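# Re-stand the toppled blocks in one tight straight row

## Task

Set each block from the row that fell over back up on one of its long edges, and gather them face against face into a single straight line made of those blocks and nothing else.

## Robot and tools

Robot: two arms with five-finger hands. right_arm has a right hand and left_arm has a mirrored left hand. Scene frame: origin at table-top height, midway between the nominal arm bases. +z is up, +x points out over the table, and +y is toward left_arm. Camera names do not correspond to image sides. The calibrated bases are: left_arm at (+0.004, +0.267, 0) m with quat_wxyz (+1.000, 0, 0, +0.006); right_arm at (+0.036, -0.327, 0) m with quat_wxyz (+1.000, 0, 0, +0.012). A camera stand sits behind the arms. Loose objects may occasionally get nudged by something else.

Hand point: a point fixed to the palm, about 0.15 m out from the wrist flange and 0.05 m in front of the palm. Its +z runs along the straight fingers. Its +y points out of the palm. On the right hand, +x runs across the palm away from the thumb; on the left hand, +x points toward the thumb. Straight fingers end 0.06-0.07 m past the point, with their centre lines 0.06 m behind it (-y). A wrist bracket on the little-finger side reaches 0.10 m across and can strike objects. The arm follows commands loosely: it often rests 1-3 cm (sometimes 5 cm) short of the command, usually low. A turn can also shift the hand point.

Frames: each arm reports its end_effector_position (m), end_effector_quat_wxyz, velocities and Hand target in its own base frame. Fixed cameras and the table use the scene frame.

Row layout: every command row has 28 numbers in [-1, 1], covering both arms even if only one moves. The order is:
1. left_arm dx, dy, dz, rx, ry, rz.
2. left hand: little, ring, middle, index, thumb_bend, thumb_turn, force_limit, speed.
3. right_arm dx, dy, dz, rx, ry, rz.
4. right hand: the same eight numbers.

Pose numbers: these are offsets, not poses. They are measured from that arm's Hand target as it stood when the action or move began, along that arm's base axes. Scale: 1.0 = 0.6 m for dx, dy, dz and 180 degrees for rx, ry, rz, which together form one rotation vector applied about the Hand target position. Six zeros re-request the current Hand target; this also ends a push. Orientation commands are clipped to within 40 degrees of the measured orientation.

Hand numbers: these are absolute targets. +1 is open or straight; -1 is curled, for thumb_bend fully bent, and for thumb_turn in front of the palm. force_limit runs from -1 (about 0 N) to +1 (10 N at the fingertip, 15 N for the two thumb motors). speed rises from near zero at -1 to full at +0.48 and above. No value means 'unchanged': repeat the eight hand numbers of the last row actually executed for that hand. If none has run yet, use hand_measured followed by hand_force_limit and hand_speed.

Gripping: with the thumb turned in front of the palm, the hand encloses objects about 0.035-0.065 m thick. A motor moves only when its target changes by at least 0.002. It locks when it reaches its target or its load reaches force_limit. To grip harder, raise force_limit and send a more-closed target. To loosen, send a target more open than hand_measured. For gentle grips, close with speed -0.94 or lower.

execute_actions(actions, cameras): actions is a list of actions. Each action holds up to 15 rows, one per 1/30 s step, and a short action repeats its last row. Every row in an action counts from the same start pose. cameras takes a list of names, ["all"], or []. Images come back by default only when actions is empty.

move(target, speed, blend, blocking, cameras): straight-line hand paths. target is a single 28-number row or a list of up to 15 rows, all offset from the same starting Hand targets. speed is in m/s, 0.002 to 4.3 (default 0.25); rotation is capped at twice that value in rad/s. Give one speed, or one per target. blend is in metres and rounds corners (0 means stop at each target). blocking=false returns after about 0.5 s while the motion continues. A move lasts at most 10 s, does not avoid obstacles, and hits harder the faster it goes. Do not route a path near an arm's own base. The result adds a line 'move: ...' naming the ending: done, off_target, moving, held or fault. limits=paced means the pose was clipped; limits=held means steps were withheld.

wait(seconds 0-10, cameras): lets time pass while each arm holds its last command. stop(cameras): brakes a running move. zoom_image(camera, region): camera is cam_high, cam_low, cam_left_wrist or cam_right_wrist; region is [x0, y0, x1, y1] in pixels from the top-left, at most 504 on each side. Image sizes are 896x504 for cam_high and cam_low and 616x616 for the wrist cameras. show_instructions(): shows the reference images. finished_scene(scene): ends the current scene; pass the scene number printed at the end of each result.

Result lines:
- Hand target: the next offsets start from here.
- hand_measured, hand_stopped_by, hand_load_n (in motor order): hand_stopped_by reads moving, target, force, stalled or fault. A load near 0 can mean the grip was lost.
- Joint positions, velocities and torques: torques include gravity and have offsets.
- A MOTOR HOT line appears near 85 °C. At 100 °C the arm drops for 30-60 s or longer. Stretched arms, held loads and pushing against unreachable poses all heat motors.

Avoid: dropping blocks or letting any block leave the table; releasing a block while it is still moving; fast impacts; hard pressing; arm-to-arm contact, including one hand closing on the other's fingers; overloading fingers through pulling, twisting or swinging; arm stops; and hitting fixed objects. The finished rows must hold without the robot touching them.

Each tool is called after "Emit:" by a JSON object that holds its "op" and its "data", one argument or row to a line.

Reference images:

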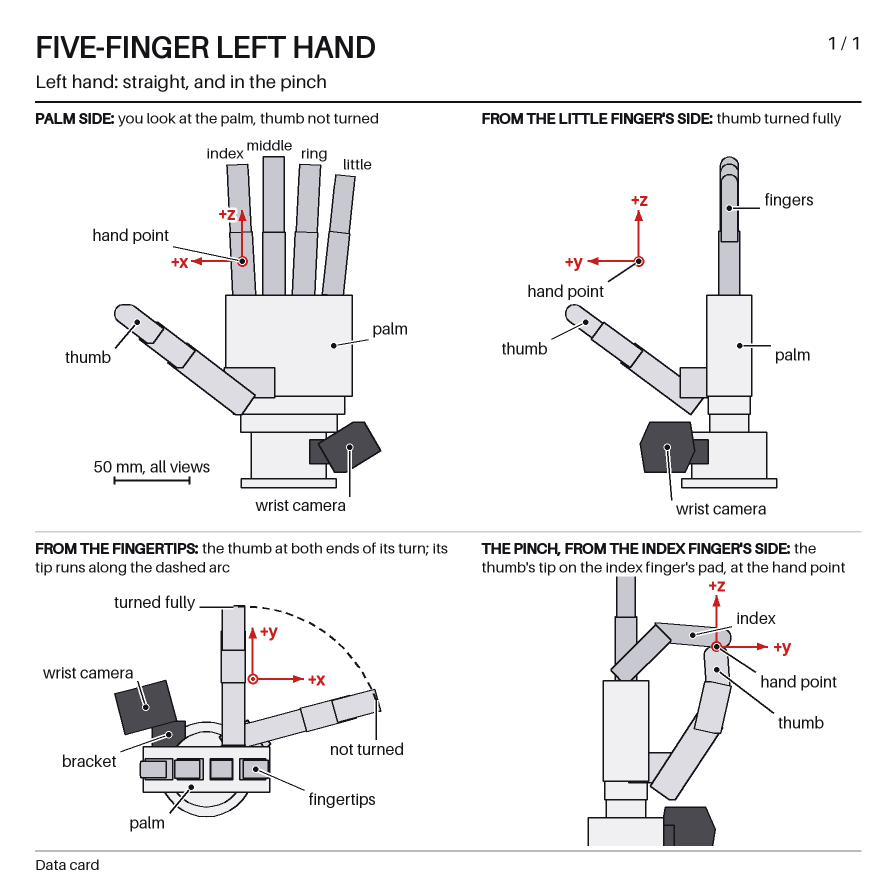

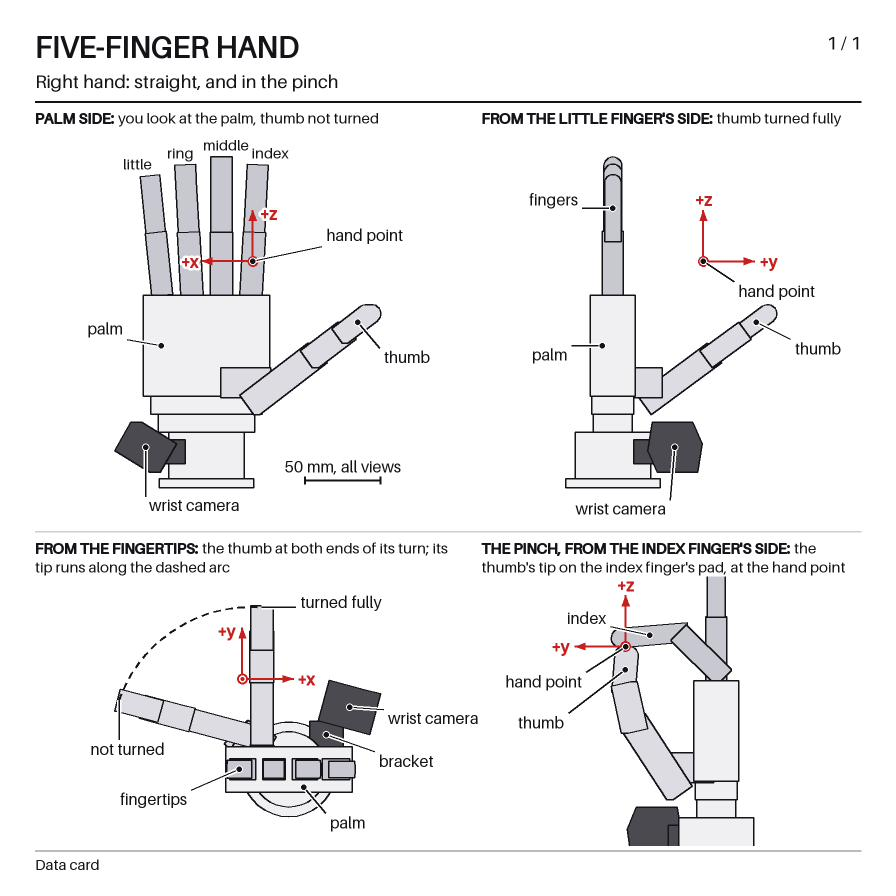

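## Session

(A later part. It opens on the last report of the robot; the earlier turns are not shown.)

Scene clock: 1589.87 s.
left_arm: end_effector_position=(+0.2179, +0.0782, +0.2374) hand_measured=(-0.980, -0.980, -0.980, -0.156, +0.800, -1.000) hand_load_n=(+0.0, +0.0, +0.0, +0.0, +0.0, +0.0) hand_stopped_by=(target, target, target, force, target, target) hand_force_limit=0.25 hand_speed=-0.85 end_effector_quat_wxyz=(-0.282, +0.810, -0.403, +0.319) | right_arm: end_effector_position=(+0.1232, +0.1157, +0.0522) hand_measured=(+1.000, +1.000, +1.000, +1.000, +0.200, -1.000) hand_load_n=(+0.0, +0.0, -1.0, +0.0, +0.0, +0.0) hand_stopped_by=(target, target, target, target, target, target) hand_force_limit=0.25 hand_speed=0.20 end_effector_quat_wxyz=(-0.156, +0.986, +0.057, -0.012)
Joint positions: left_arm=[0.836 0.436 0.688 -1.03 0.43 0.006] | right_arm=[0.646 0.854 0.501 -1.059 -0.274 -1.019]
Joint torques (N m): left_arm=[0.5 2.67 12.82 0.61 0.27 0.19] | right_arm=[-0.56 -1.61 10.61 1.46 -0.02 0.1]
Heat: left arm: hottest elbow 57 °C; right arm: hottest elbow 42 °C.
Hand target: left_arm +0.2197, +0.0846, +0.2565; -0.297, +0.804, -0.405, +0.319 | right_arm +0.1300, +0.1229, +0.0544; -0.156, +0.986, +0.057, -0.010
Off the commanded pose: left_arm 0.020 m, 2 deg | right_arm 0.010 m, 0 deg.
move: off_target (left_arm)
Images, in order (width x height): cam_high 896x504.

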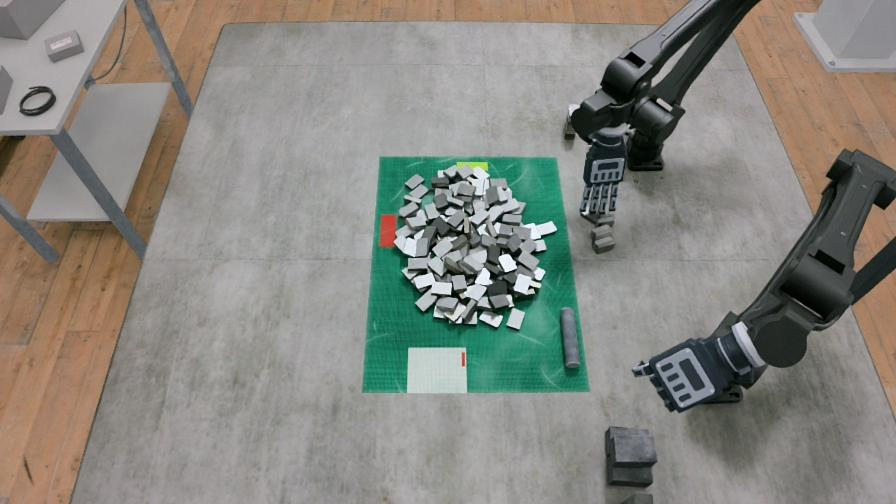

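Emit:
{"op": "move", "data": {
  "target": [
    [0,0,0,0,0,0,-0.98,-0.98,-0.98,-0.3,0.8,-1,0.25,-0.85,0.0,-0.08,0.01,0,0,0,1,1,1,1,0.2,-1,0.25,0.2],
    [0,0,0,0,0,0,-0.98,-0.98,-0.98,-0.3,0.8,-1,0.25,-0.85,0.02,-0.1,0.22,0,0,0,1,1,1,1,0.2,-1,0.25,0.2]
  ],
  "speed": [0.1, 0.25],
  "blend": 0.015,
  "cameras": ["cam_high"]
}}

Emit:
{"op": "zoom_image", "data": {
  "camera": "cam_high",
  "region": [560, 170, 660, 270]
}}

Scene clock: 1604.27 s.
left_arm: end_effector_position=(+0.2179, +0.0782, +0.2374) hand_measured=(-0.980, -0.980, -0.980, -0.156, +0.800, -1.000) hand_load_n=(+0.0, +0.0, +0.0, +0.0, +0.0, +0.0) hand_stopped_by=(target, target, target, force, target, target) hand_force_limit=0.25 hand_speed=-0.85 end_effector_quat_wxyz=(-0.282, +0.810, -0.403, +0.319) | right_arm: end_effector_position=(+0.1301, +0.0598, +0.1672) hand_measured=(+1.000, +1.000, +1.000, +1.000, +0.200, -1.000) hand_load_n=(+0.0, +0.0, +0.0, -0.5, +0.0, +0.0) hand_stopped_by=(target, target, target, target, target, target) hand_force_limit=0.25 hand_speed=0.20 end_effector_quat_wxyz=(-0.147, +0.987, +0.052, -0.032)
Joint positions: left_arm=[0.836 0.436 0.688 -1.03 0.43 0.006] | right_arm=[0.366 0.773 0.771 -1.538 -0.3 -1.305]
Joint torques (N m): left_arm=[0.5 2.67 12.83 0.62 0.27 0.19] | right_arm=[-2.26 -2.61 13.41 0.53 -0.32 -0.14]
Heat: left arm: hottest elbow 57 °C; right arm: hottest elbow 45 °C.
Hand target: left_arm +0.2197, +0.0846, +0.2565; -0.297, +0.804, -0.405, +0.319 | right_arm +0.1420, +0.0629, +0.1864; -0.156, +0.986, +0.057, -0.010
Off the commanded pose: left_arm 0.020 m, 2 deg | right_arm 0.023 m, 3 deg.
move: off_target (left_arm, right_arm)
Images, in order (width x height): cam_high 896x504.

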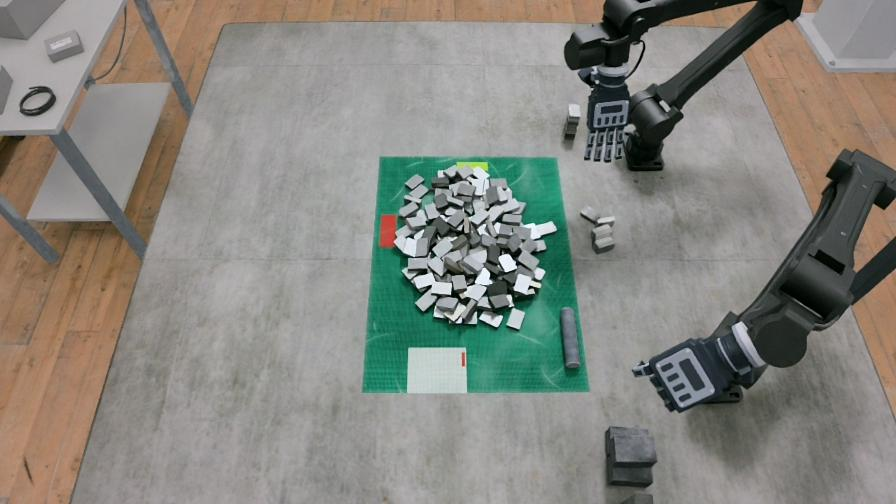

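Scaled by 5.040 from the camera's 896x504 image, which has a finer 1280x720 frame.

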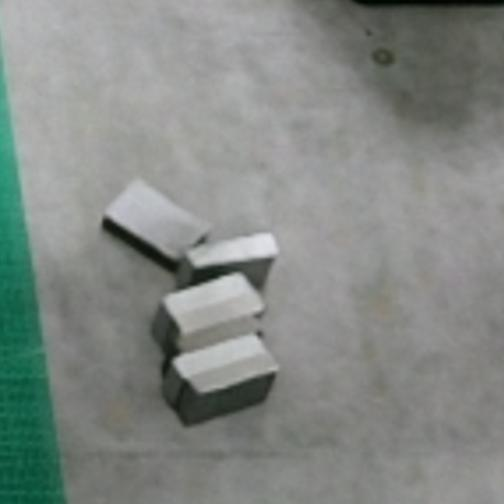

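Emit:
{"op": "move", "data": {
  "target": [
    [0,0,0,0,0,0,-0.98,-0.98,-0.98,-0.3,0.8,-1,0.25,-0.85,0.01,0.005,-0.144,0,0,0,1,1,1,1,0.2,-1,0.25,0.2],
    [0,0,0,0,0,0,-0.98,-0.98,-0.98,-0.3,0.8,-1,0.25,-0.85,0.01,0.005,-0.2215,0,0,0,1,1,1,1,0.2,-1,0.25,0.2],
    [0,0,0,0,0,0,-0.98,-0.98,-0.98,-0.3,0.8,-1,0.25,-0.85,0.0033,0.0918,-0.2215,0,0,0,1,1,1,1,0.2,-1,0.25,0.2]
  ],
  "speed": [0.2, 0.1, 0.06],
  "blend": [0.01, 0, 0],
  "cameras": ["cam_high"]
}}

Emit:
{"op": "zoom_image", "data": {
  "camera": "cam_high",
  "region": [560, 170, 660, 270]
}}

Scene clock: 1633.30 s.
left_arm: end_effector_position=(+0.2179, +0.0782, +0.2374) hand_measured=(-0.980, -0.980, -0.980, -0.156, +0.800, -1.000) hand_load_n=(+0.0, +0.0, -0.5, +0.0, +0.0, +0.0) hand_stopped_by=(target, target, target, force, target, target) hand_force_limit=0.25 hand_speed=-0.85 end_effector_quat_wxyz=(-0.282, +0.810, -0.403, +0.319) | right_arm: end_effector_position=(+0.1346, +0.1072, +0.0485) hand_measured=(+1.000, +1.000, +1.000, +1.000, +0.200, -1.000) hand_load_n=(+0.0, +0.0, -3.0, +0.0, +0.0, +0.0) hand_stopped_by=(target, target, target, target, target, target) hand_force_limit=0.25 hand_speed=0.20 end_effector_quat_wxyz=(-0.149, +0.987, +0.055, -0.018)
Joint positions: left_arm=[0.836 0.436 0.688 -1.03 0.43 0.006] | right_arm=[0.583 0.9 0.511 -1.059 -0.276 -1.082]
Joint torques (N m): left_arm=[0.5 2.73 12.83 0.61 0.27 0.19] | right_arm=[0.09 -2.73 10.65 1.35 -0.21 0.11]
Heat: left arm: hottest elbow 57 °C; right arm: hottest elbow 49 °C.
Hand target: left_arm +0.2197, +0.0846, +0.2565; -0.297, +0.804, -0.405, +0.319 | right_arm +0.1440, +0.1180, +0.0536; -0.156, +0.986, +0.057, -0.010
Off the commanded pose: left_arm 0.020 m, 2 deg | right_arm 0.015 m, 1 deg.
move: off_target (left_arm, right_arm)
Images, in order (width x height): cam_high 896x504.

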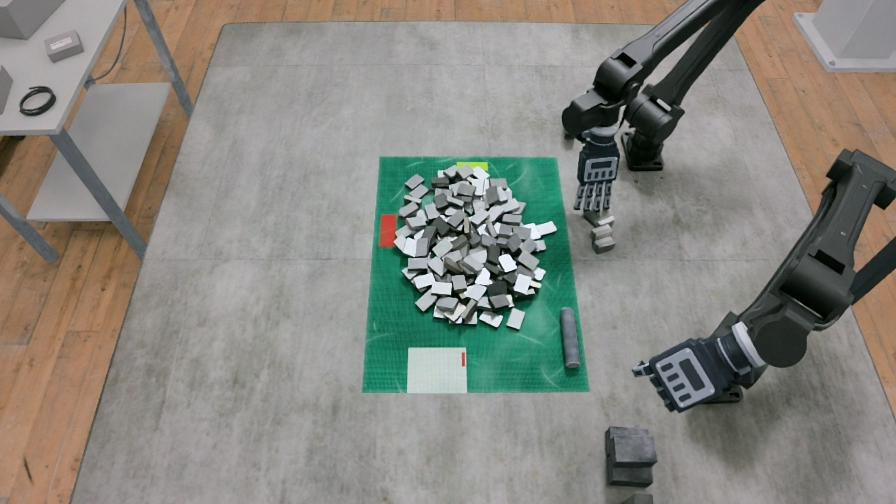

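Scaled by 5.040 from the camera's 896x504 image, which has a finer 1280x720 frame.

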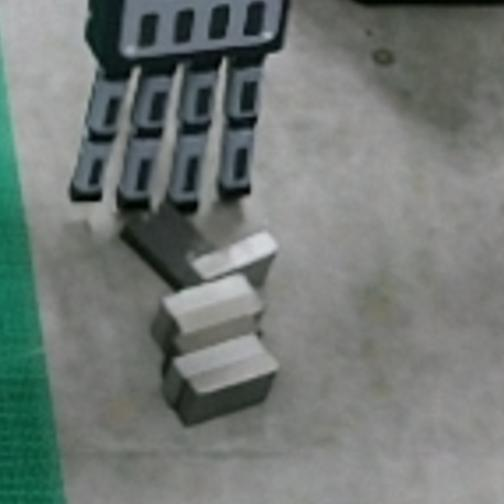

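Emit:
{"op": "move", "data": {
  "target": [
    [0,0,0,0,0,0,-0.98,-0.98,-0.98,-0.3,0.8,-1,0.25,-0.85,-0.0133,-0.055,0.004,0,0,0,1,1,1,1,0.95,-1,0.25,0.2],
    [0,0,0,0,0,0,-0.98,-0.98,-0.98,-0.3,0.8,-1,0.25,-0.85,0.07,-0.055,0.0773,0,0,0,-0.98,-0.98,-0.98,1,0.95,-1,0.25,0.1],
    [0,0,0,0,0,0,-0.98,-0.98,-0.98,-0.3,0.8,-1,0.25,-0.85,0.0717,-0.0467,-0.008,0,0,0,-0.98,-0.98,-0.98,1,0.95,-1,0.25,0.1]
  ],
  "speed": [0.1, 0.15, 0.1],
  "blend": [0.01, 0, 0],
  "cameras": ["cam_high"]
}}

Emit:
{"op": "zoom_image", "data": {
  "camera": "cam_high",
  "region": [550, 170, 650, 270]
}}

Scene clock: 1654.17 s.
left_arm: end_effector_position=(+0.2179, +0.0782, +0.2374) hand_measured=(-0.980, -0.980, -0.980, -0.156, +0.800, -1.000) hand_load_n=(+0.0, +0.0, +0.0, -0.5, +0.0, +0.0) hand_stopped_by=(target, target, target, force, target, target) hand_force_limit=0.25 hand_speed=-0.85 end_effector_quat_wxyz=(-0.282, +0.810, -0.403, +0.319) | right_arm: end_effector_position=(+0.1861, +0.0870, +0.0515) hand_measured=(-0.980, -0.980, -0.980, +1.000, +0.950, -1.000) hand_load_n=(+0.0, +0.0, +0.0, +0.0, +0.0, +0.0) hand_stopped_by=(target, target, target, target, target, target) hand_force_limit=0.25 hand_speed=0.10 end_effector_quat_wxyz=(-0.156, +0.986, +0.057, -0.007)
Joint positions: left_arm=[0.836 0.436 0.688 -1.03 0.43 0.006] | right_arm=[0.388 1.015 0.584 -1.049 -0.3 -1.284]
Joint torques (N m): left_arm=[0.5 2.67 12.83 0.62 0.27 0.19] | right_arm=[-0.38 -3.9 8.57 1.07 -0.24 0.07]
Heat: left arm: hottest elbow 58 °C; right arm: hottest elbow 49 °C.
Hand target: left_arm +0.2197, +0.0846, +0.2565; -0.297, +0.804, -0.405, +0.319 | right_arm +0.1870, +0.0900, +0.0487; -0.156, +0.986, +0.057, -0.010
Off the commanded pose: left_arm 0.020 m, 2 deg | right_arm 0.004 m, 0 deg.
move: off_target (left_arm); target 2's new numbers were sent with right_arm's hand 0.021 m and 1 deg from that target
Images, in order (width x height): cam_high 896x504.

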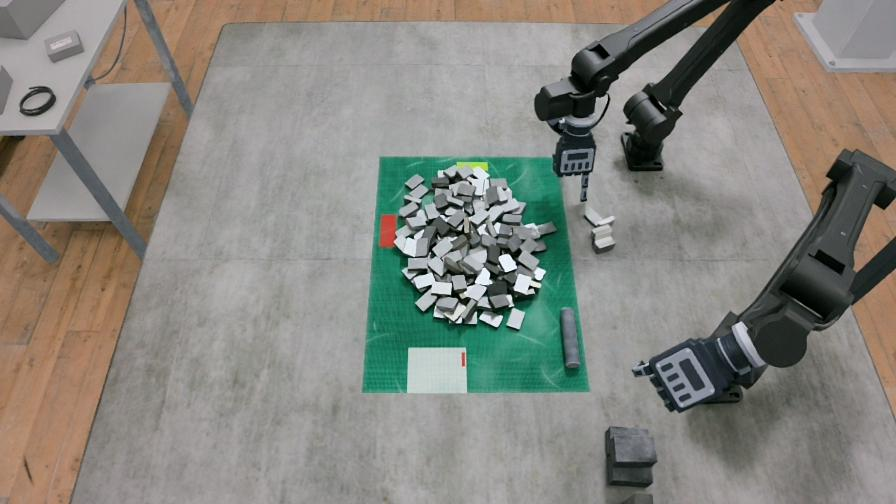

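Scaled by 5.040 from the camera's 896x504 image, which has a finer 1280x720 frame.

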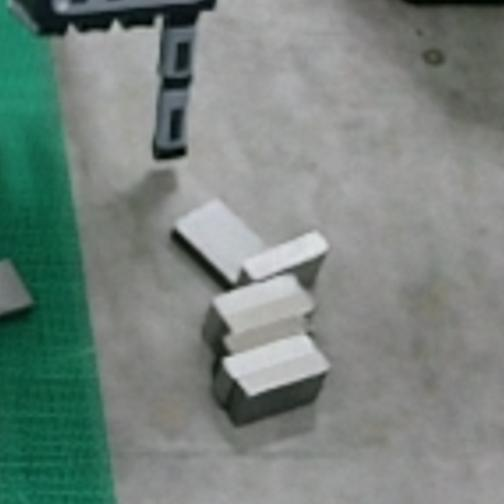

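Emit:
{"op": "move", "data": {
  "target": [0,0,0,0,0,0,-0.98,-0.98,-0.98,-0.3,0.8,-1,0.25,-0.85, 0,0,-0.0083,0,0,0,-0.98,-0.98,-0.98,1,0.95,-1,0.25,0.1],
  "speed": 0.08,
  "cameras": ["cam_high"]
}}

Emit:
{"op": "zoom_image", "data": {
  "camera": "cam_high",
  "region": [550, 170, 650, 270]
}}

Scene clock: 1681.00 s.
left_arm: end_effector_position=(+0.2179, +0.0782, +0.2374) hand_measured=(-0.980, -0.980, -0.980, -0.156, +0.800, -1.000) hand_load_n=(+0.0, +0.0, +0.0, +0.0, +0.0, -0.5) hand_stopped_by=(target, target, target, force, target, target) hand_force_limit=0.25 hand_speed=-0.85 end_effector_quat_wxyz=(-0.282, +0.810, -0.403, +0.319) | right_arm: end_effector_position=(+0.1868, +0.0873, +0.0471) hand_measured=(-0.980, -0.980, -0.980, +1.000, +0.950, -1.000) hand_load_n=(+0.0, +0.0, +0.0, +0.0, +0.0, +0.0) hand_stopped_by=(target, target, target, target, target, target) hand_force_limit=0.25 hand_speed=0.10 end_effector_quat_wxyz=(-0.156, +0.986, +0.057, -0.006)
Joint positions: left_arm=[0.836 0.436 0.688 -1.03 0.43 0.006] | right_arm=[0.388 1.022 0.576 -1.032 -0.3 -1.284]
Joint torques (N m): left_arm=[0.5 2.67 12.83 0.61 0.27 0.19] | right_arm=[-0.38 -4.01 8.58 1.05 -0.21 0]
Heat: left arm: hottest elbow 58 °C; right arm: hottest elbow 46 °C.
Hand target: left_arm +0.2197, +0.0846, +0.2565; -0.297, +0.804, -0.405, +0.319 | right_arm +0.1870, +0.0900, +0.0438; -0.156, +0.986, +0.057, -0.010
Off the commanded pose: left_arm 0.020 m, 2 deg | right_arm 0.004 m, 0 deg.
move: off_target (left_arm)
Images, in order (width x height): cam_high 896x504.

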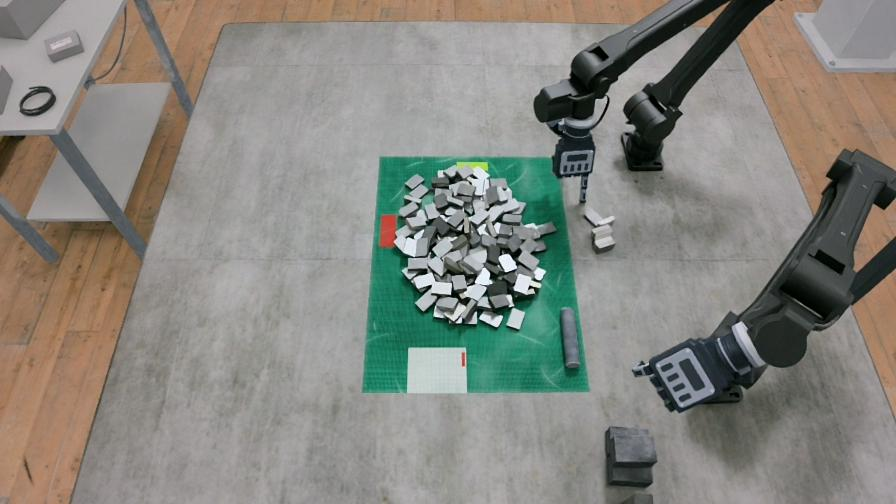

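Scaled by 5.040 from the camera's 896x504 image, which has a finer 1280x720 frame.

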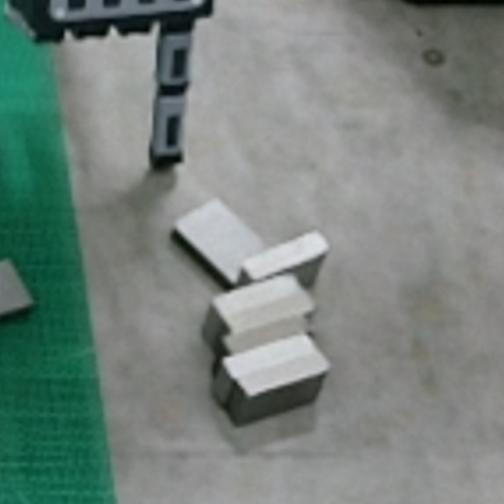

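Emit:
{"op": "move", "data": {
  "target": [
    [0,0,0,0,0,0,-0.98,-0.98,-0.98,-0.3,0.8,-1,0.25,-0.85, -0.015,0.03,0,0,0,0,-0.98,-0.98,-0.98,1,0.95,-1,0.25,0.1],
    [0,0,0,0,0,0,-0.98,-0.98,-0.98,-0.3,0.8,-1,0.25,-0.85, -0.015,0.095,0,0,0,0,-0.98,-0.98,-0.98,1,0.95,-1,0.25,0.1]
  ],
  "speed": 0.06,
  "blend": 0.01,
  "cameras": ["cam_high"]
}}

Emit:
{"op": "zoom_image", "data": {
  "camera": "cam_high",
  "region": [550, 170, 650, 270]
}}

Scene clock: 1694.50 s.
left_arm: end_effector_position=(+0.2179, +0.0782, +0.2374) hand_measured=(-0.980, -0.980, -0.980, -0.156, +0.800, -1.000) hand_load_n=(+0.0, -0.5, +0.0, +0.0, +0.0, +0.0) hand_stopped_by=(target, target, target, force, target, target) hand_force_limit=0.25 hand_speed=-0.85 end_effector_quat_wxyz=(-0.282, +0.810, -0.403, +0.319) | right_arm: end_effector_position=(+0.1721, +0.1280, +0.0444) hand_measured=(-0.980, -0.980, -0.980, +1.000, +0.950, -1.000) hand_load_n=(+0.0, +0.0, +0.0, -7.0, +0.0, +0.0) hand_stopped_by=(target, target, target, target, target, target) hand_force_limit=0.25 hand_speed=0.10 end_effector_quat_wxyz=(-0.141, +0.988, +0.055, -0.009)
Joint positions: left_arm=[0.836 0.436 0.688 -1.03 0.43 0.006] | right_arm=[0.589 1.051 0.584 -0.972 -0.252 -1.077]
Joint torques (N m): left_arm=[0.44 2.67 12.83 0.61 0.27 0.19] | right_arm=[1.14 -2.73 10.59 1.84 -0.98 0.32]
Heat: left arm: hottest elbow 58 °C; right arm: hottest elbow 44 °C.
Hand target: left_arm +0.2197, +0.0846, +0.2565; -0.297, +0.804, -0.405, +0.319 | right_arm +0.1780, +0.1470, +0.0438; -0.156, +0.986, +0.057, -0.010
Off the commanded pose: left_arm 0.020 m, 2 deg | right_arm 0.020 m, 2 deg.
move: off_target (left_arm, right_arm)
Images, in order (width x height): cam_high 896x504.

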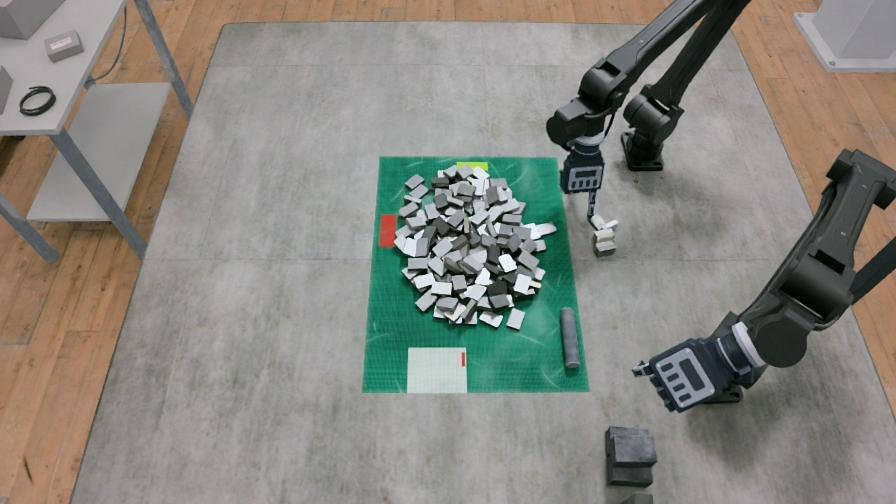

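Scaled by 5.040 from the camera's 896x504 image, which has a finer 1280x720 frame.

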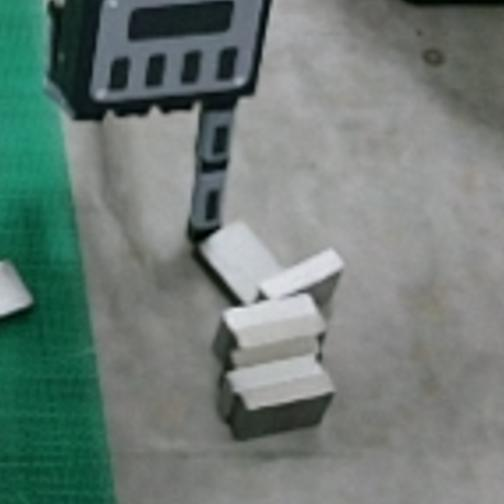

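Emit:
{"op": "move", "data": {
  "target": [
    [0,0,0,0,0,0,-0.98,-0.98,-0.98,-0.3,0.8,-1,0.25,-0.85, -0.003,-0.083,0,0,0,0,-0.98,-0.98,-0.98,1,0.95,-1,0.25,0.1],
    [0,0,0,0,0,0,-0.98,-0.98,-0.98,-0.3,0.8,-1,0.25,-0.85, -0.0617,-0.09,0,0,0,0,-0.98,-0.98,-0.98,1,0.95,-1,0.25,0.1],
    [0,0,0,0,0,0,-0.98,-0.98,-0.98,-0.3,0.8,-1,0.25,-0.85, -0.0617,-0.03,0,0,0,0,-0.98,-0.98,-0.98,1,0.95,-1,0.25,0.1]
  ],
  "speed": 0.08,
  "blend": [0.005,0.005,0],
  "cameras": ["cam_high"]
}}

Emit:
{"op": "zoom_image", "data": {
  "camera": "cam_high",
  "region": [550, 170, 650, 270]
}}

Scene clock: 1715.27 s.
left_arm: end_effector_position=(+0.2179, +0.0782, +0.2374) hand_measured=(-0.980, -0.980, -0.980, -0.156, +0.800, -1.000) hand_load_n=(+0.0, +0.0, +0.0, +0.0, +0.0, +0.0) hand_stopped_by=(target, target, target, force, target, target) hand_force_limit=0.25 hand_speed=-0.85 end_effector_quat_wxyz=(-0.282, +0.810, -0.403, +0.319) | right_arm: end_effector_position=(+0.1359, +0.1154, +0.0438) hand_measured=(-0.980, -0.980, -0.980, +1.000, +0.950, -1.000) hand_load_n=(+0.0, +0.5, +0.5, -7.0, +0.0, +0.0) hand_stopped_by=(target, target, target, target, target, target) hand_force_limit=0.25 hand_speed=0.10 end_effector_quat_wxyz=(-0.147, +0.987, +0.058, -0.009)
Joint positions: left_arm=[0.836 0.436 0.688 -1.03 0.43 0.006] | right_arm=[0.626 0.913 0.505 -1.017 -0.259 -1.043]
Joint torques (N m): left_arm=[0.5 2.67 12.83 0.62 0.27 0.19] | right_arm=[-0.15 -0.85 10.24 1.73 -0.58 0.21]
Heat: left arm: hottest elbow 58 °C; right arm: hottest elbow 45 °C.
Hand target: left_arm +0.2197, +0.0846, +0.2565; -0.297, +0.804, -0.405, +0.319 | right_arm +0.1410, +0.1290, +0.0438; -0.156, +0.986, +0.057, -0.010
Off the commanded pose: left_arm 0.020 m, 2 deg | right_arm 0.014 m, 1 deg.
move: off_target (left_arm, right_arm)
Images, in order (width x height): cam_high 896x504.

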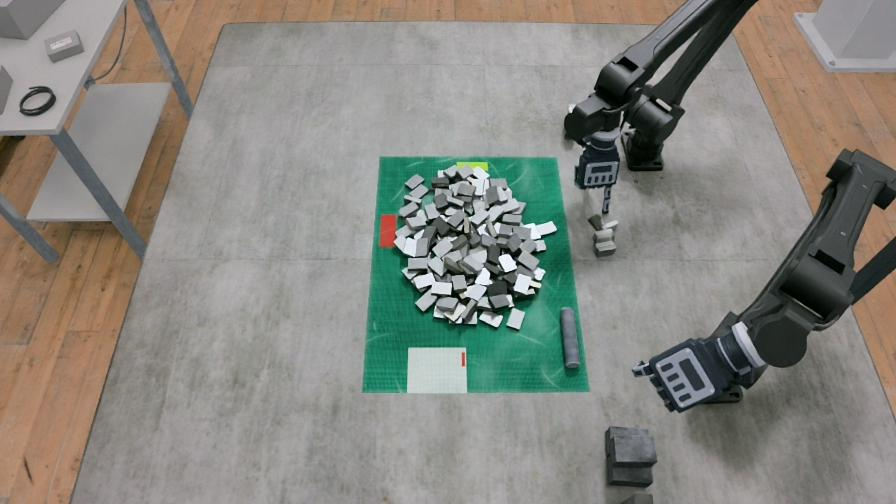

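Scaled by 5.040 from the camera's 896x504 image, which has a finer 1280x720 frame.

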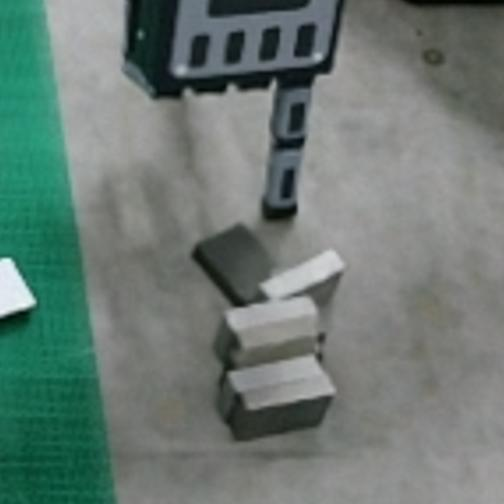

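Emit:
{"op": "move", "data": {
  "target": [
    [0,0,0,0,0,0,-0.98,-0.98,-0.98,-0.3,0.8,-1,0.25,-0.85, 0.003,0.015,0.005,0,0,0,-0.98,-0.98,-0.98,1,0.95,-1,0.25,0.1],
    [0,0,0,0,0,0,-0.98,-0.98,-0.98,-0.3,0.8,-1,0.25,-0.85, 0.07,0.04,0.005,0,0,0,-0.98,-0.98,-0.98,1,0.95,-1,0.25,0.1]
  ],
  "speed": 0.07,
  "blend": [0.004,0],
  "cameras": ["cam_high"]
}}

Emit:
{"op": "zoom_image", "data": {
  "camera": "cam_high",
  "region": [550, 170, 650, 270]
}}

Scene clock: 1724.83 s.
left_arm: end_effector_position=(+0.2179, +0.0782, +0.2374) hand_measured=(-0.980, -0.980, -0.980, -0.156, +0.800, -1.000) hand_load_n=(+0.0, +0.0, +0.5, +0.0, +0.0, +0.0) hand_stopped_by=(target, target, target, force, target, target) hand_force_limit=0.25 hand_speed=-0.85 end_effector_quat_wxyz=(-0.282, +0.810, -0.403, +0.319) | right_arm: end_effector_position=(+0.1422, +0.1204, +0.0469) hand_measured=(-0.980, -0.980, -0.980, +0.998, +0.950, -1.000) hand_load_n=(+0.0, +0.0, +0.5, -13.0, +0.0, +0.0) hand_stopped_by=(target, target, target, target, target, target) hand_force_limit=0.25 hand_speed=0.10 end_effector_quat_wxyz=(-0.122, +0.990, +0.055, -0.054)
Joint positions: left_arm=[0.836 0.436 0.688 -1.03 0.43 0.006] | right_arm=[0.624 1.044 0.577 -1.063 -0.265 -1.053]
Joint torques (N m): left_arm=[0.5 2.73 12.83 0.62 0.27 0.19] | right_arm=[-1.9 -2.37 12.66 4.21 -0.49 0.07]
Heat: left arm: hottest elbow 58 °C; right arm: hottest elbow 45 °C.
Hand target: left_arm +0.2197, +0.0846, +0.2565; -0.297, +0.804, -0.405, +0.319 | right_arm +0.1831, +0.1531, +0.0469; -0.156, +0.986, +0.057, -0.009
Off the commanded pose: left_arm 0.020 m, 2 deg | right_arm 0.052 m, 6 deg.
move: off_target (left_arm, right_arm)
Images, in order (width x height): cam_high 896x504.

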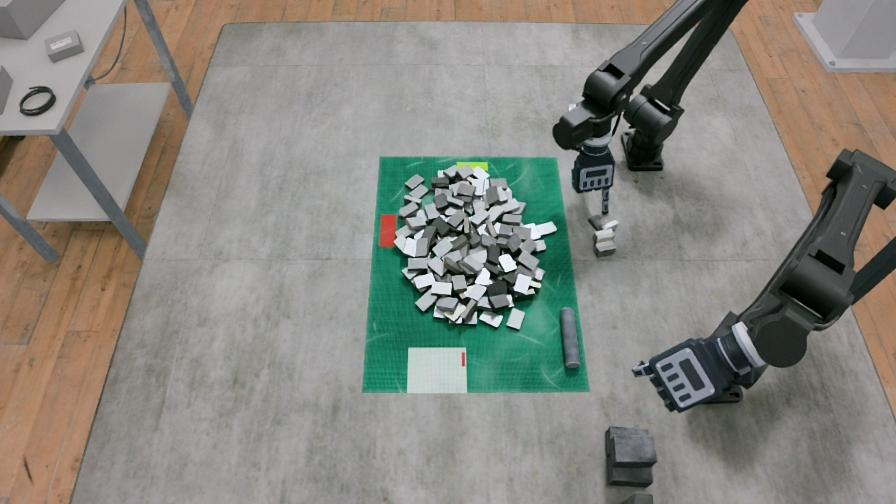

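Scaled by 5.040 from the camera's 896x504 image, which has a finer 1280x720 frame.

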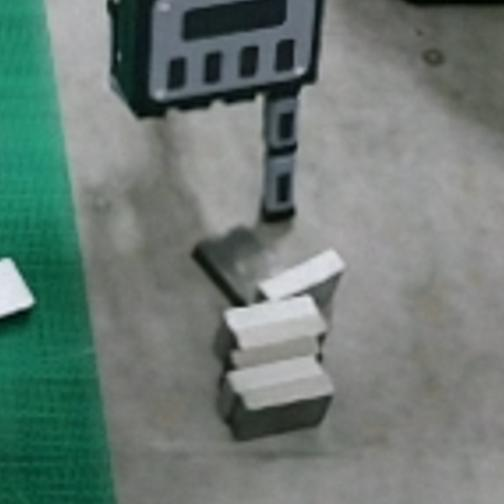

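Emit:
{"op": "move", "data": {
  "target": [
    [0,0,0,0,0,0,-0.98,-0.98,-0.98,-0.3,0.8,-1,0.25,-0.85, -0.07,-0.03,0.018,0,0,0,-0.98,-0.98,-0.98,1,0.95,-1,0.25,0.1],
    [0,0,0,0,0,0,-0.98,-0.98,-0.98,-0.3,0.8,-1,0.25,-0.85, -0.065,-0.02,0.013,0,0,0,-0.98,-0.98,-0.98,1,0.95,-1,0.25,0.1],
    [0,0,0,0,0,0,-0.98,-0.98,-0.98,-0.3,0.8,-1,0.25,-0.85, 0.0,0.0,0.013,0,0,0,-0.98,-0.98,-0.98,1,0.95,-1,0.25,0.1]
  ],
  "speed": 0.07,
  "blend": [0,0.004,0],
  "cameras": ["cam_high"]
}}

Emit:
{"op": "zoom_image", "data": {
  "camera": "cam_high",
  "region": [550, 170, 650, 270]
}}

Scene clock: 1730.97 s.
left_arm: end_effector_position=(+0.2179, +0.0782, +0.2374) hand_measured=(-0.980, -0.980, -0.980, -0.156, +0.800, -1.000) hand_load_n=(+0.0, +0.0, +0.0, +0.0, +0.0, +0.0) hand_stopped_by=(target, target, target, force, target, target) hand_force_limit=0.25 hand_speed=-0.85 end_effector_quat_wxyz=(-0.282, +0.810, -0.403, +0.319) | right_arm: end_effector_position=(+0.1587, +0.1395, +0.0443) hand_measured=(-0.980, -0.980, -0.980, +1.000, +0.950, -1.000) hand_load_n=(+0.0, +0.0, +0.0, +0.0, +0.0, +0.0) hand_stopped_by=(target, target, target, target, target, target) hand_force_limit=0.25 hand_speed=0.10 end_effector_quat_wxyz=(-0.142, +0.988, +0.053, -0.033)
Joint positions: left_arm=[0.836 0.436 0.688 -1.03 0.43 0.006] | right_arm=[0.636 1.072 0.593 -0.986 -0.274 -1.026]
Joint torques (N m): left_arm=[0.5 2.67 12.83 0.62 0.27 0.19] | right_arm=[-2.14 -3.66 12.62 1.32 -0.08 -0.18]
Heat: left arm: hottest elbow 58 °C; right arm: hottest elbow 45 °C.
Hand target: left_arm +0.2197, +0.0846, +0.2565; -0.297, +0.804, -0.405, +0.319 | right_arm +0.1830, +0.1530, +0.0546; -0.156, +0.986, +0.057, -0.010
Off the commanded pose: left_arm 0.020 m, 2 deg | right_arm 0.030 m, 3 deg.
move: off_target (left_arm, right_arm); blend cut to 0.0036 m at target 2
Images, in order (width x height): cam_high 896x504.

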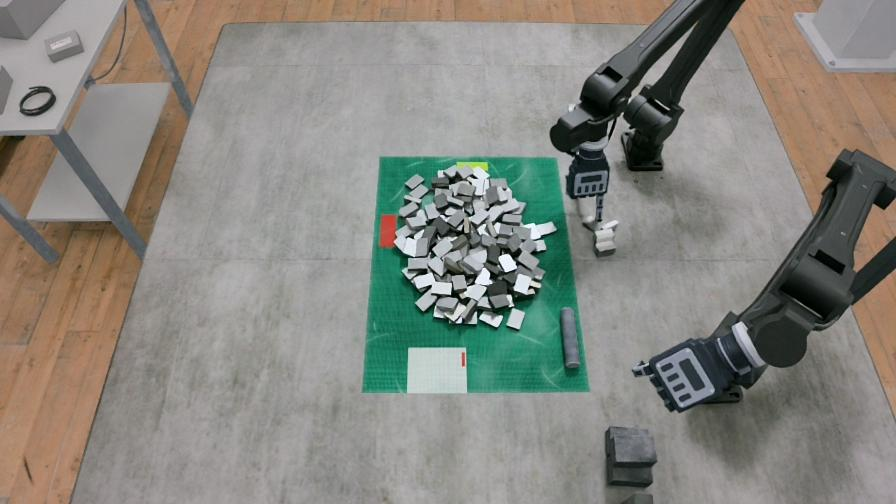

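Scaled by 5.040 from the camera's 896x504 image, which has a finer 1280x720 frame.

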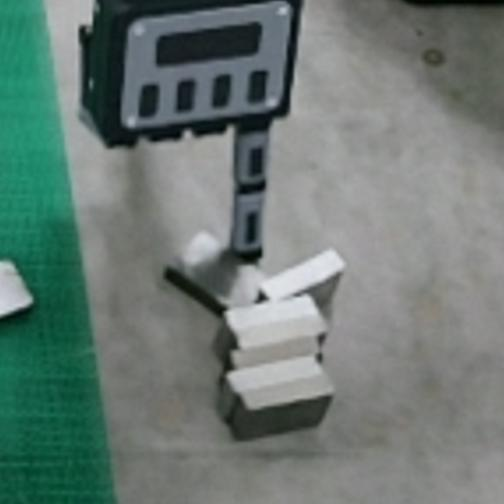

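Emit:
{"op": "move", "data": {
  "target": [
    [0,0,0,0,0,0,-0.98,-0.98,-0.98,-0.3,0.8,-1,0.25,-0.85, -0.042,-0.06,0.0,0,0,0,-0.98,-0.98,-0.98,1,0.95,-1,0.25,0.1],
    [0,0,0,0,0,0,-0.98,-0.98,-0.98,-0.3,0.8,-1,0.25,-0.85, -0.005,-0.055,0,0,0,0,-0.98,-0.98,-0.98,1,0.95,-1,0.25,0.1],
    [0,0,0,0,0,0,-0.98,-0.98,-0.98,-0.3,0.8,-1,0.25,-0.85, 0.02,0.01,-0.003,0,0,0,-0.98,-0.98,-0.98,1,0.95,-1,0.25,0.1]
  ],
  "speed": 0.07,
  "blend": [0.004,0.004,0],
  "cameras": ["cam_high"]
}}

Emit:
{"op": "zoom_image", "data": {
  "camera": "cam_high",
  "region": [550, 170, 650, 270]
}}

Scene clock: 1740.40 s.
left_arm: end_effector_position=(+0.2179, +0.0782, +0.2374) hand_measured=(-0.980, -0.980, -0.980, -0.156, +0.800, -1.000) hand_load_n=(+0.0, +0.0, +0.0, +0.0, +0.0, +0.0) hand_stopped_by=(target, target, target, force, target, target) hand_force_limit=0.25 hand_speed=-0.85 end_effector_quat_wxyz=(-0.282, +0.810, -0.403, +0.319) | right_arm: end_effector_position=(+0.1753, +0.1416, +0.0440) hand_measured=(-0.980, -0.980, -0.980, +1.000, +0.950, -1.000) hand_load_n=(+0.0, +0.0, +0.0, -1.5, +0.0, +0.0) hand_stopped_by=(target, target, target, target, target, target) hand_force_limit=0.25 hand_speed=0.10 end_effector_quat_wxyz=(-0.145, +0.988, +0.056, -0.029)
Joint positions: left_arm=[0.836 0.436 0.688 -1.03 0.43 0.006] | right_arm=[0.606 1.115 0.621 -0.973 -0.277 -1.063]
Joint torques (N m): left_arm=[0.5 2.67 12.83 0.61 0.27 0.19] | right_arm=[-0.44 -4.37 12.26 1.44 -0.07 0.16]
Heat: left arm: hottest elbow 58 °C; right arm: hottest elbow 45 °C.
Hand target: left_arm +0.2197, +0.0846, +0.2565; -0.297, +0.804, -0.405, +0.319 | right_arm +0.1951, +0.1590, +0.0528; -0.156, +0.986, +0.057, -0.009
Off the commanded pose: left_arm 0.020 m, 2 deg | right_arm 0.028 m, 3 deg.
move: off_target (left_arm, right_arm)
Images, in order (width x height): cam_high 896x504.

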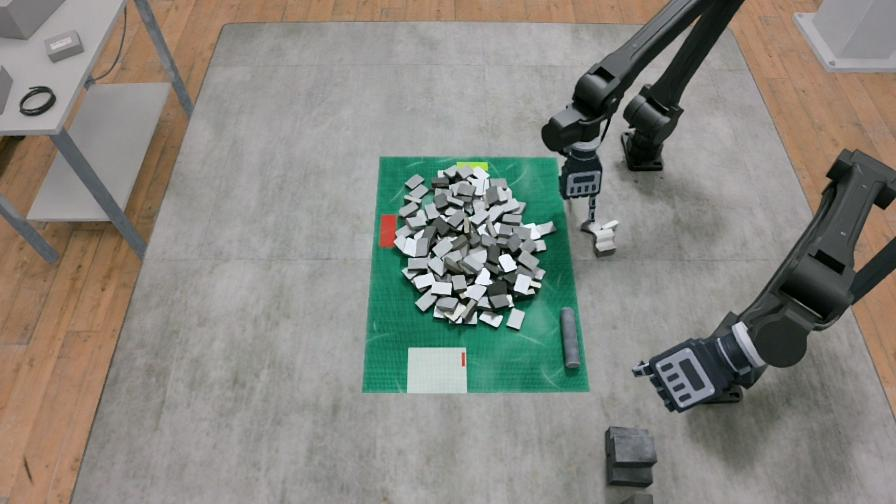

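Scaled by 5.040 from the camera's 896x504 image, which has a finer 1280x720 frame.

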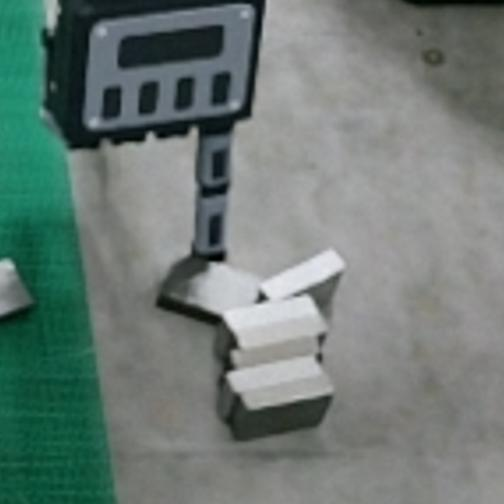

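Emit:
{"op": "move", "data": {
  "target": [
    [0,0,0,0,0,0,-0.98,-0.98,-0.98,-0.3,0.8,-1,0.25,-0.85, -0.025,-0.058,0.0,0,0,0,-0.98,-0.98,-0.98,1,0.95,-1,0.25,0.1],
    [0,0,0,0,0,0,-0.98,-0.98,-0.98,-0.3,0.8,-1,0.25,-0.85, 0.003,-0.055,0,0,0,0,-0.98,-0.98,-0.98,1,0.95,-1,0.25,0.1],
    [0,0,0,0,0,0,-0.98,-0.98,-0.98,-0.3,0.8,-1,0.25,-0.85, 0.012,0.022,-0.003,0,0,0,-0.98,-0.98,-0.98,1,0.95,-1,0.25,0.1]
  ],
  "speed": 0.07,
  "blend": [0.004,0.004,0],
  "cameras": ["cam_high"]
}}

Emit:
{"op": "zoom_image", "data": {
  "camera": "cam_high",
  "region": [550, 170, 650, 270]
}}

Scene clock: 1751.43 s.
left_arm: end_effector_position=(+0.2179, +0.0782, +0.2374) hand_measured=(-0.980, -0.980, -0.980, -0.156, +0.800, -1.000) hand_load_n=(+0.0, +0.0, +0.0, +0.0, +0.0, +0.0) hand_stopped_by=(target, target, target, force, target, target) hand_force_limit=0.25 hand_speed=-0.85 end_effector_quat_wxyz=(-0.282, +0.810, -0.403, +0.319) | right_arm: end_effector_position=(+0.1858, +0.1549, +0.0437) hand_measured=(-0.980, -0.980, -0.980, +1.000, +0.950, -1.000) hand_load_n=(+0.0, +0.0, +0.0, -2.0, +0.0, -0.5) hand_stopped_by=(target, target, target, target, target, target) hand_force_limit=0.25 hand_speed=0.10 end_effector_quat_wxyz=(-0.145, +0.988, +0.055, -0.024)
Joint positions: left_arm=[0.836 0.436 0.688 -1.03 0.43 0.006] | right_arm=[0.626 1.157 0.651 -0.946 -0.271 -1.04]
Joint torques (N m): left_arm=[0.44 2.67 12.83 0.62 0.27 0.19] | right_arm=[-0.73 -5.3 12.01 1.69 -0.16 0.15]
Heat: left arm: hottest elbow 58 °C; right arm: hottest elbow 45 °C.
Hand target: left_arm +0.2197, +0.0846, +0.2565; -0.297, +0.804, -0.405, +0.319 | right_arm +0.2022, +0.1722, +0.0510; -0.156, +0.986, +0.057, -0.010
Off the commanded pose: left_arm 0.020 m, 2 deg | right_arm 0.025 m, 2 deg.
move: off_target (left_arm, right_arm)
Images, in order (width x height): cam_high 896x504.

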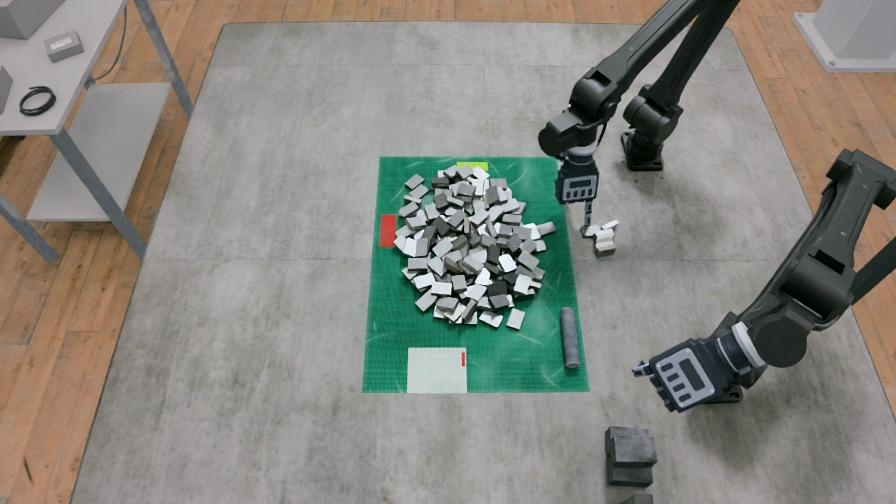

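Scaled by 5.040 from the camera's 896x504 image, which has a finer 1280x720 frame.

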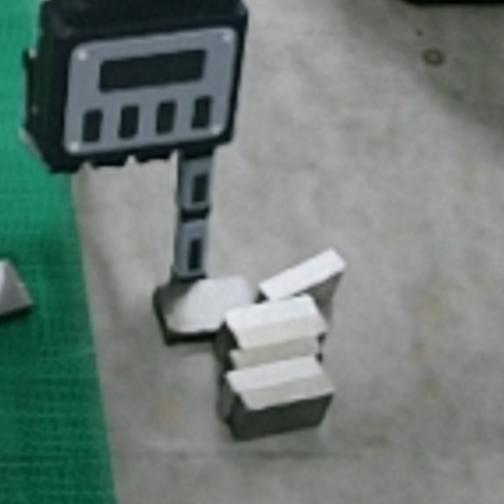

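Emit:
{"op": "move", "data": {
  "target": [
    [0,0,0,0,0,0,-0.98,-0.98,-0.98,-0.3,0.8,-1,0.25,-0.85, -0.025,-0.045,0.06,0,0,0,-0.98,-0.98,-0.98,1,0.95,-1,0.25,0.1],
    [0,0,0,0,0,0,-0.98,-0.98,-0.98,-0.3,0.8,-1,0.25,-0.85, -0.0345,0.021,0.06,0,0,0,-0.98,-0.98,-0.98,1,0.95,-1,0.25,0.1],
    [0,0,0,0,0,0,-0.98,-0.98,-0.98,-0.3,0.8,-1,0.25,-0.85, -0.0345,0.021,0.033,0,0,0,-0.98,-0.98,-0.98,1,0.95,-1,0.25,0.1]
  ],
  "speed": 0.1,
  "blend": [0.01,0.005,0],
  "cameras": ["cam_high"]
}}

Emit:
{"op": "zoom_image", "data": {
  "camera": "cam_high",
  "region": [550, 170, 650, 270]
}}

Scene clock: 1829.70 s.
left_arm: end_effector_position=(+0.2179, +0.0782, +0.2374) hand_measured=(-0.980, -0.980, -0.980, -0.156, +0.800, -1.000) hand_load_n=(+0.5, +0.0, +0.0, +0.0, +0.0, +0.0) hand_stopped_by=(target, target, target, force, target, target) hand_force_limit=0.25 hand_speed=-0.85 end_effector_quat_wxyz=(-0.282, +0.810, -0.403, +0.319) | right_arm: end_effector_position=(+0.1730, +0.1744, +0.0661) hand_measured=(-0.980, -0.980, -0.980, +1.000, +0.950, -1.000) hand_load_n=(+0.0, +0.0, +0.0, +0.0, +0.0, +0.0) hand_stopped_by=(target, target, target, target, target, target) hand_force_limit=0.25 hand_speed=0.10 end_effector_quat_wxyz=(-0.151, +0.987, +0.057, -0.018)
Joint positions: left_arm=[0.836 0.436 0.688 -1.03 0.43 0.006] | right_arm=[0.711 1.108 0.682 -0.986 -0.261 -0.955]
Joint torques (N m): left_arm=[0.5 2.67 12.83 0.61 0.27 0.19] | right_arm=[-0.09 -5.95 11.23 1.39 -0.03 0.15]
Heat: left arm: hottest elbow 58 °C; right arm: hottest elbow 48 °C.
Hand target: left_arm +0.2197, +0.0846, +0.2565; -0.297, +0.804, -0.405, +0.319 | right_arm +0.1815, +0.1847, +0.0708; -0.156, +0.986, +0.057, -0.010
Off the commanded pose: left_arm 0.020 m, 2 deg | right_arm 0.014 m, 1 deg.
move: off_target (left_arm, right_arm)
Images, in order (width x height): cam_high 896x504.

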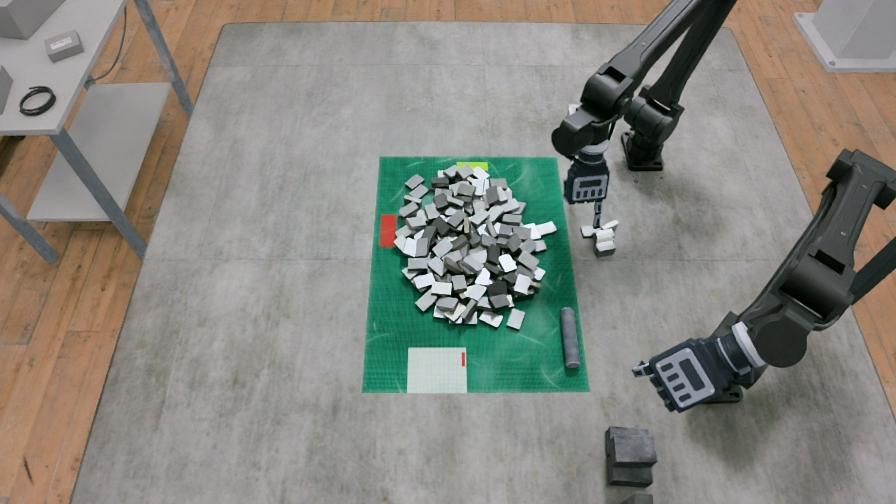

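Scaled by 5.040 from the camera's 896x504 image, which has a finer 1280x720 frame.

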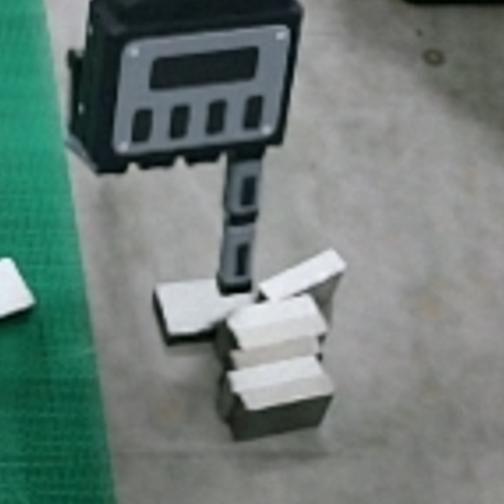

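Emit:
{"op": "move", "data": {
  "target": [
    [0,0,0,0,0,0,-0.98,-0.98,-0.98,-0.3,0.8,-1,0.25,-0.85, 0.02,0.012,0,0,0,0,-0.98,-0.98,-0.98,1,0.95,-1,0.25,0.1],
    [0,0,0,0,0,0,-0.98,-0.98,-0.98,-0.3,0.8,-1,0.25,-0.85, 0.02,0.009,-0.035,0,0,0,-0.98,-0.98,-0.98,1,0.95,-1,0.25,0.1],
    [0,0,0,0,0,0,-0.98,-0.98,-0.98,-0.3,0.8,-1,0.25,-0.85, 0.065,-0.03,-0.035,0,0,0,-0.98,-0.98,-0.98,1,0.95,-1,0.25,0.1]
  ],
  "speed": 0.06,
  "cameras": ["cam_high"]
}}

Emit:
{"op": "zoom_image", "data": {
  "camera": "cam_high",
  "region": [550, 170, 650, 270]
}}

Scene clock: 1841.37 s.
left_arm: end_effector_position=(+0.2179, +0.0782, +0.2374) hand_measured=(-0.980, -0.980, -0.980, -0.156, +0.800, -1.000) hand_load_n=(+0.0, +0.0, +0.0, +0.0, +0.0, +0.0) hand_stopped_by=(target, target, target, force, target, target) hand_force_limit=0.25 hand_speed=-0.85 end_effector_quat_wxyz=(-0.282, +0.810, -0.403, +0.319) | right_arm: end_effector_position=(+0.2100, +0.1632, +0.0441) hand_measured=(-0.980, -0.980, -0.980, +1.000, +0.950, -1.000) hand_load_n=(+0.0, -0.5, +0.5, -0.5, +0.0, +0.0) hand_stopped_by=(target, target, target, target, target, target) hand_force_limit=0.25 hand_speed=0.10 end_effector_quat_wxyz=(-0.155, +0.986, +0.054, -0.013)
Joint positions: left_arm=[0.836 0.436 0.688 -1.03 0.43 0.006] | right_arm=[0.597 1.207 0.692 -0.914 -0.28 -1.063]
Joint torques (N m): left_arm=[0.5 2.67 12.82 0.61 0.27 0.19] | right_arm=[-1.79 -6.89 10.81 0.54 -0.1 -0.19]
Heat: left arm: hottest elbow 58 °C; right arm: hottest elbow 48 °C.
Hand target: left_arm +0.2197, +0.0846, +0.2565; -0.297, +0.804, -0.405, +0.319 | right_arm +0.2205, +0.1668, +0.0498; -0.156, +0.986, +0.057, -0.010
Off the commanded pose: left_arm 0.020 m, 2 deg | right_arm 0.012 m, 1 deg.
move: off_target (left_arm, right_arm)
Images, in order (width x height): cam_high 896x504.

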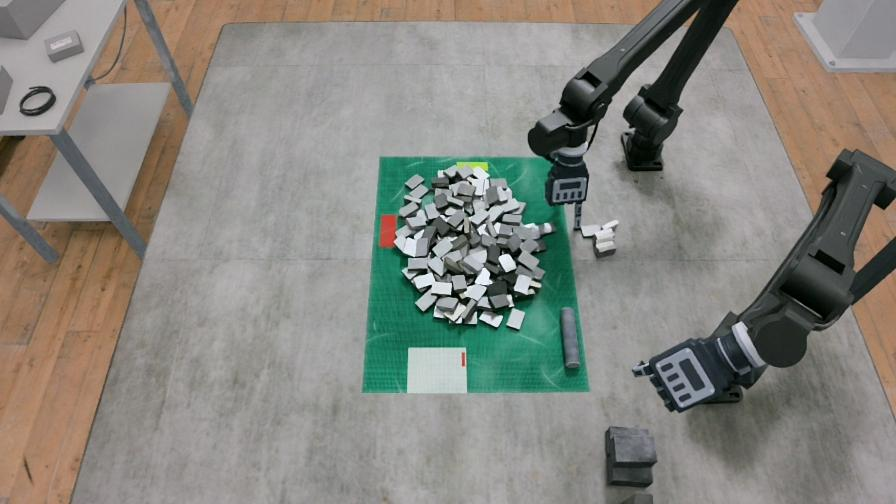

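Scaled by 5.040 from the camera's 896x504 image, which has a finer 1280x720 frame.

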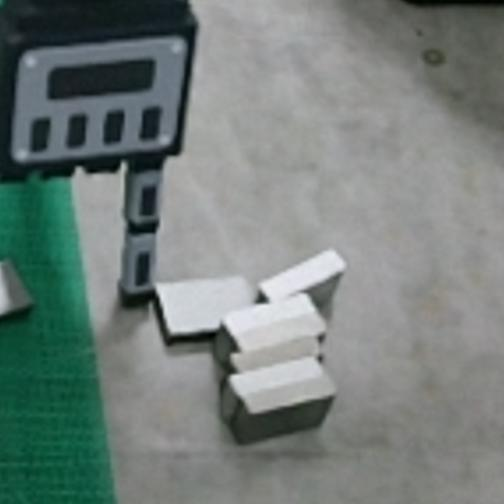

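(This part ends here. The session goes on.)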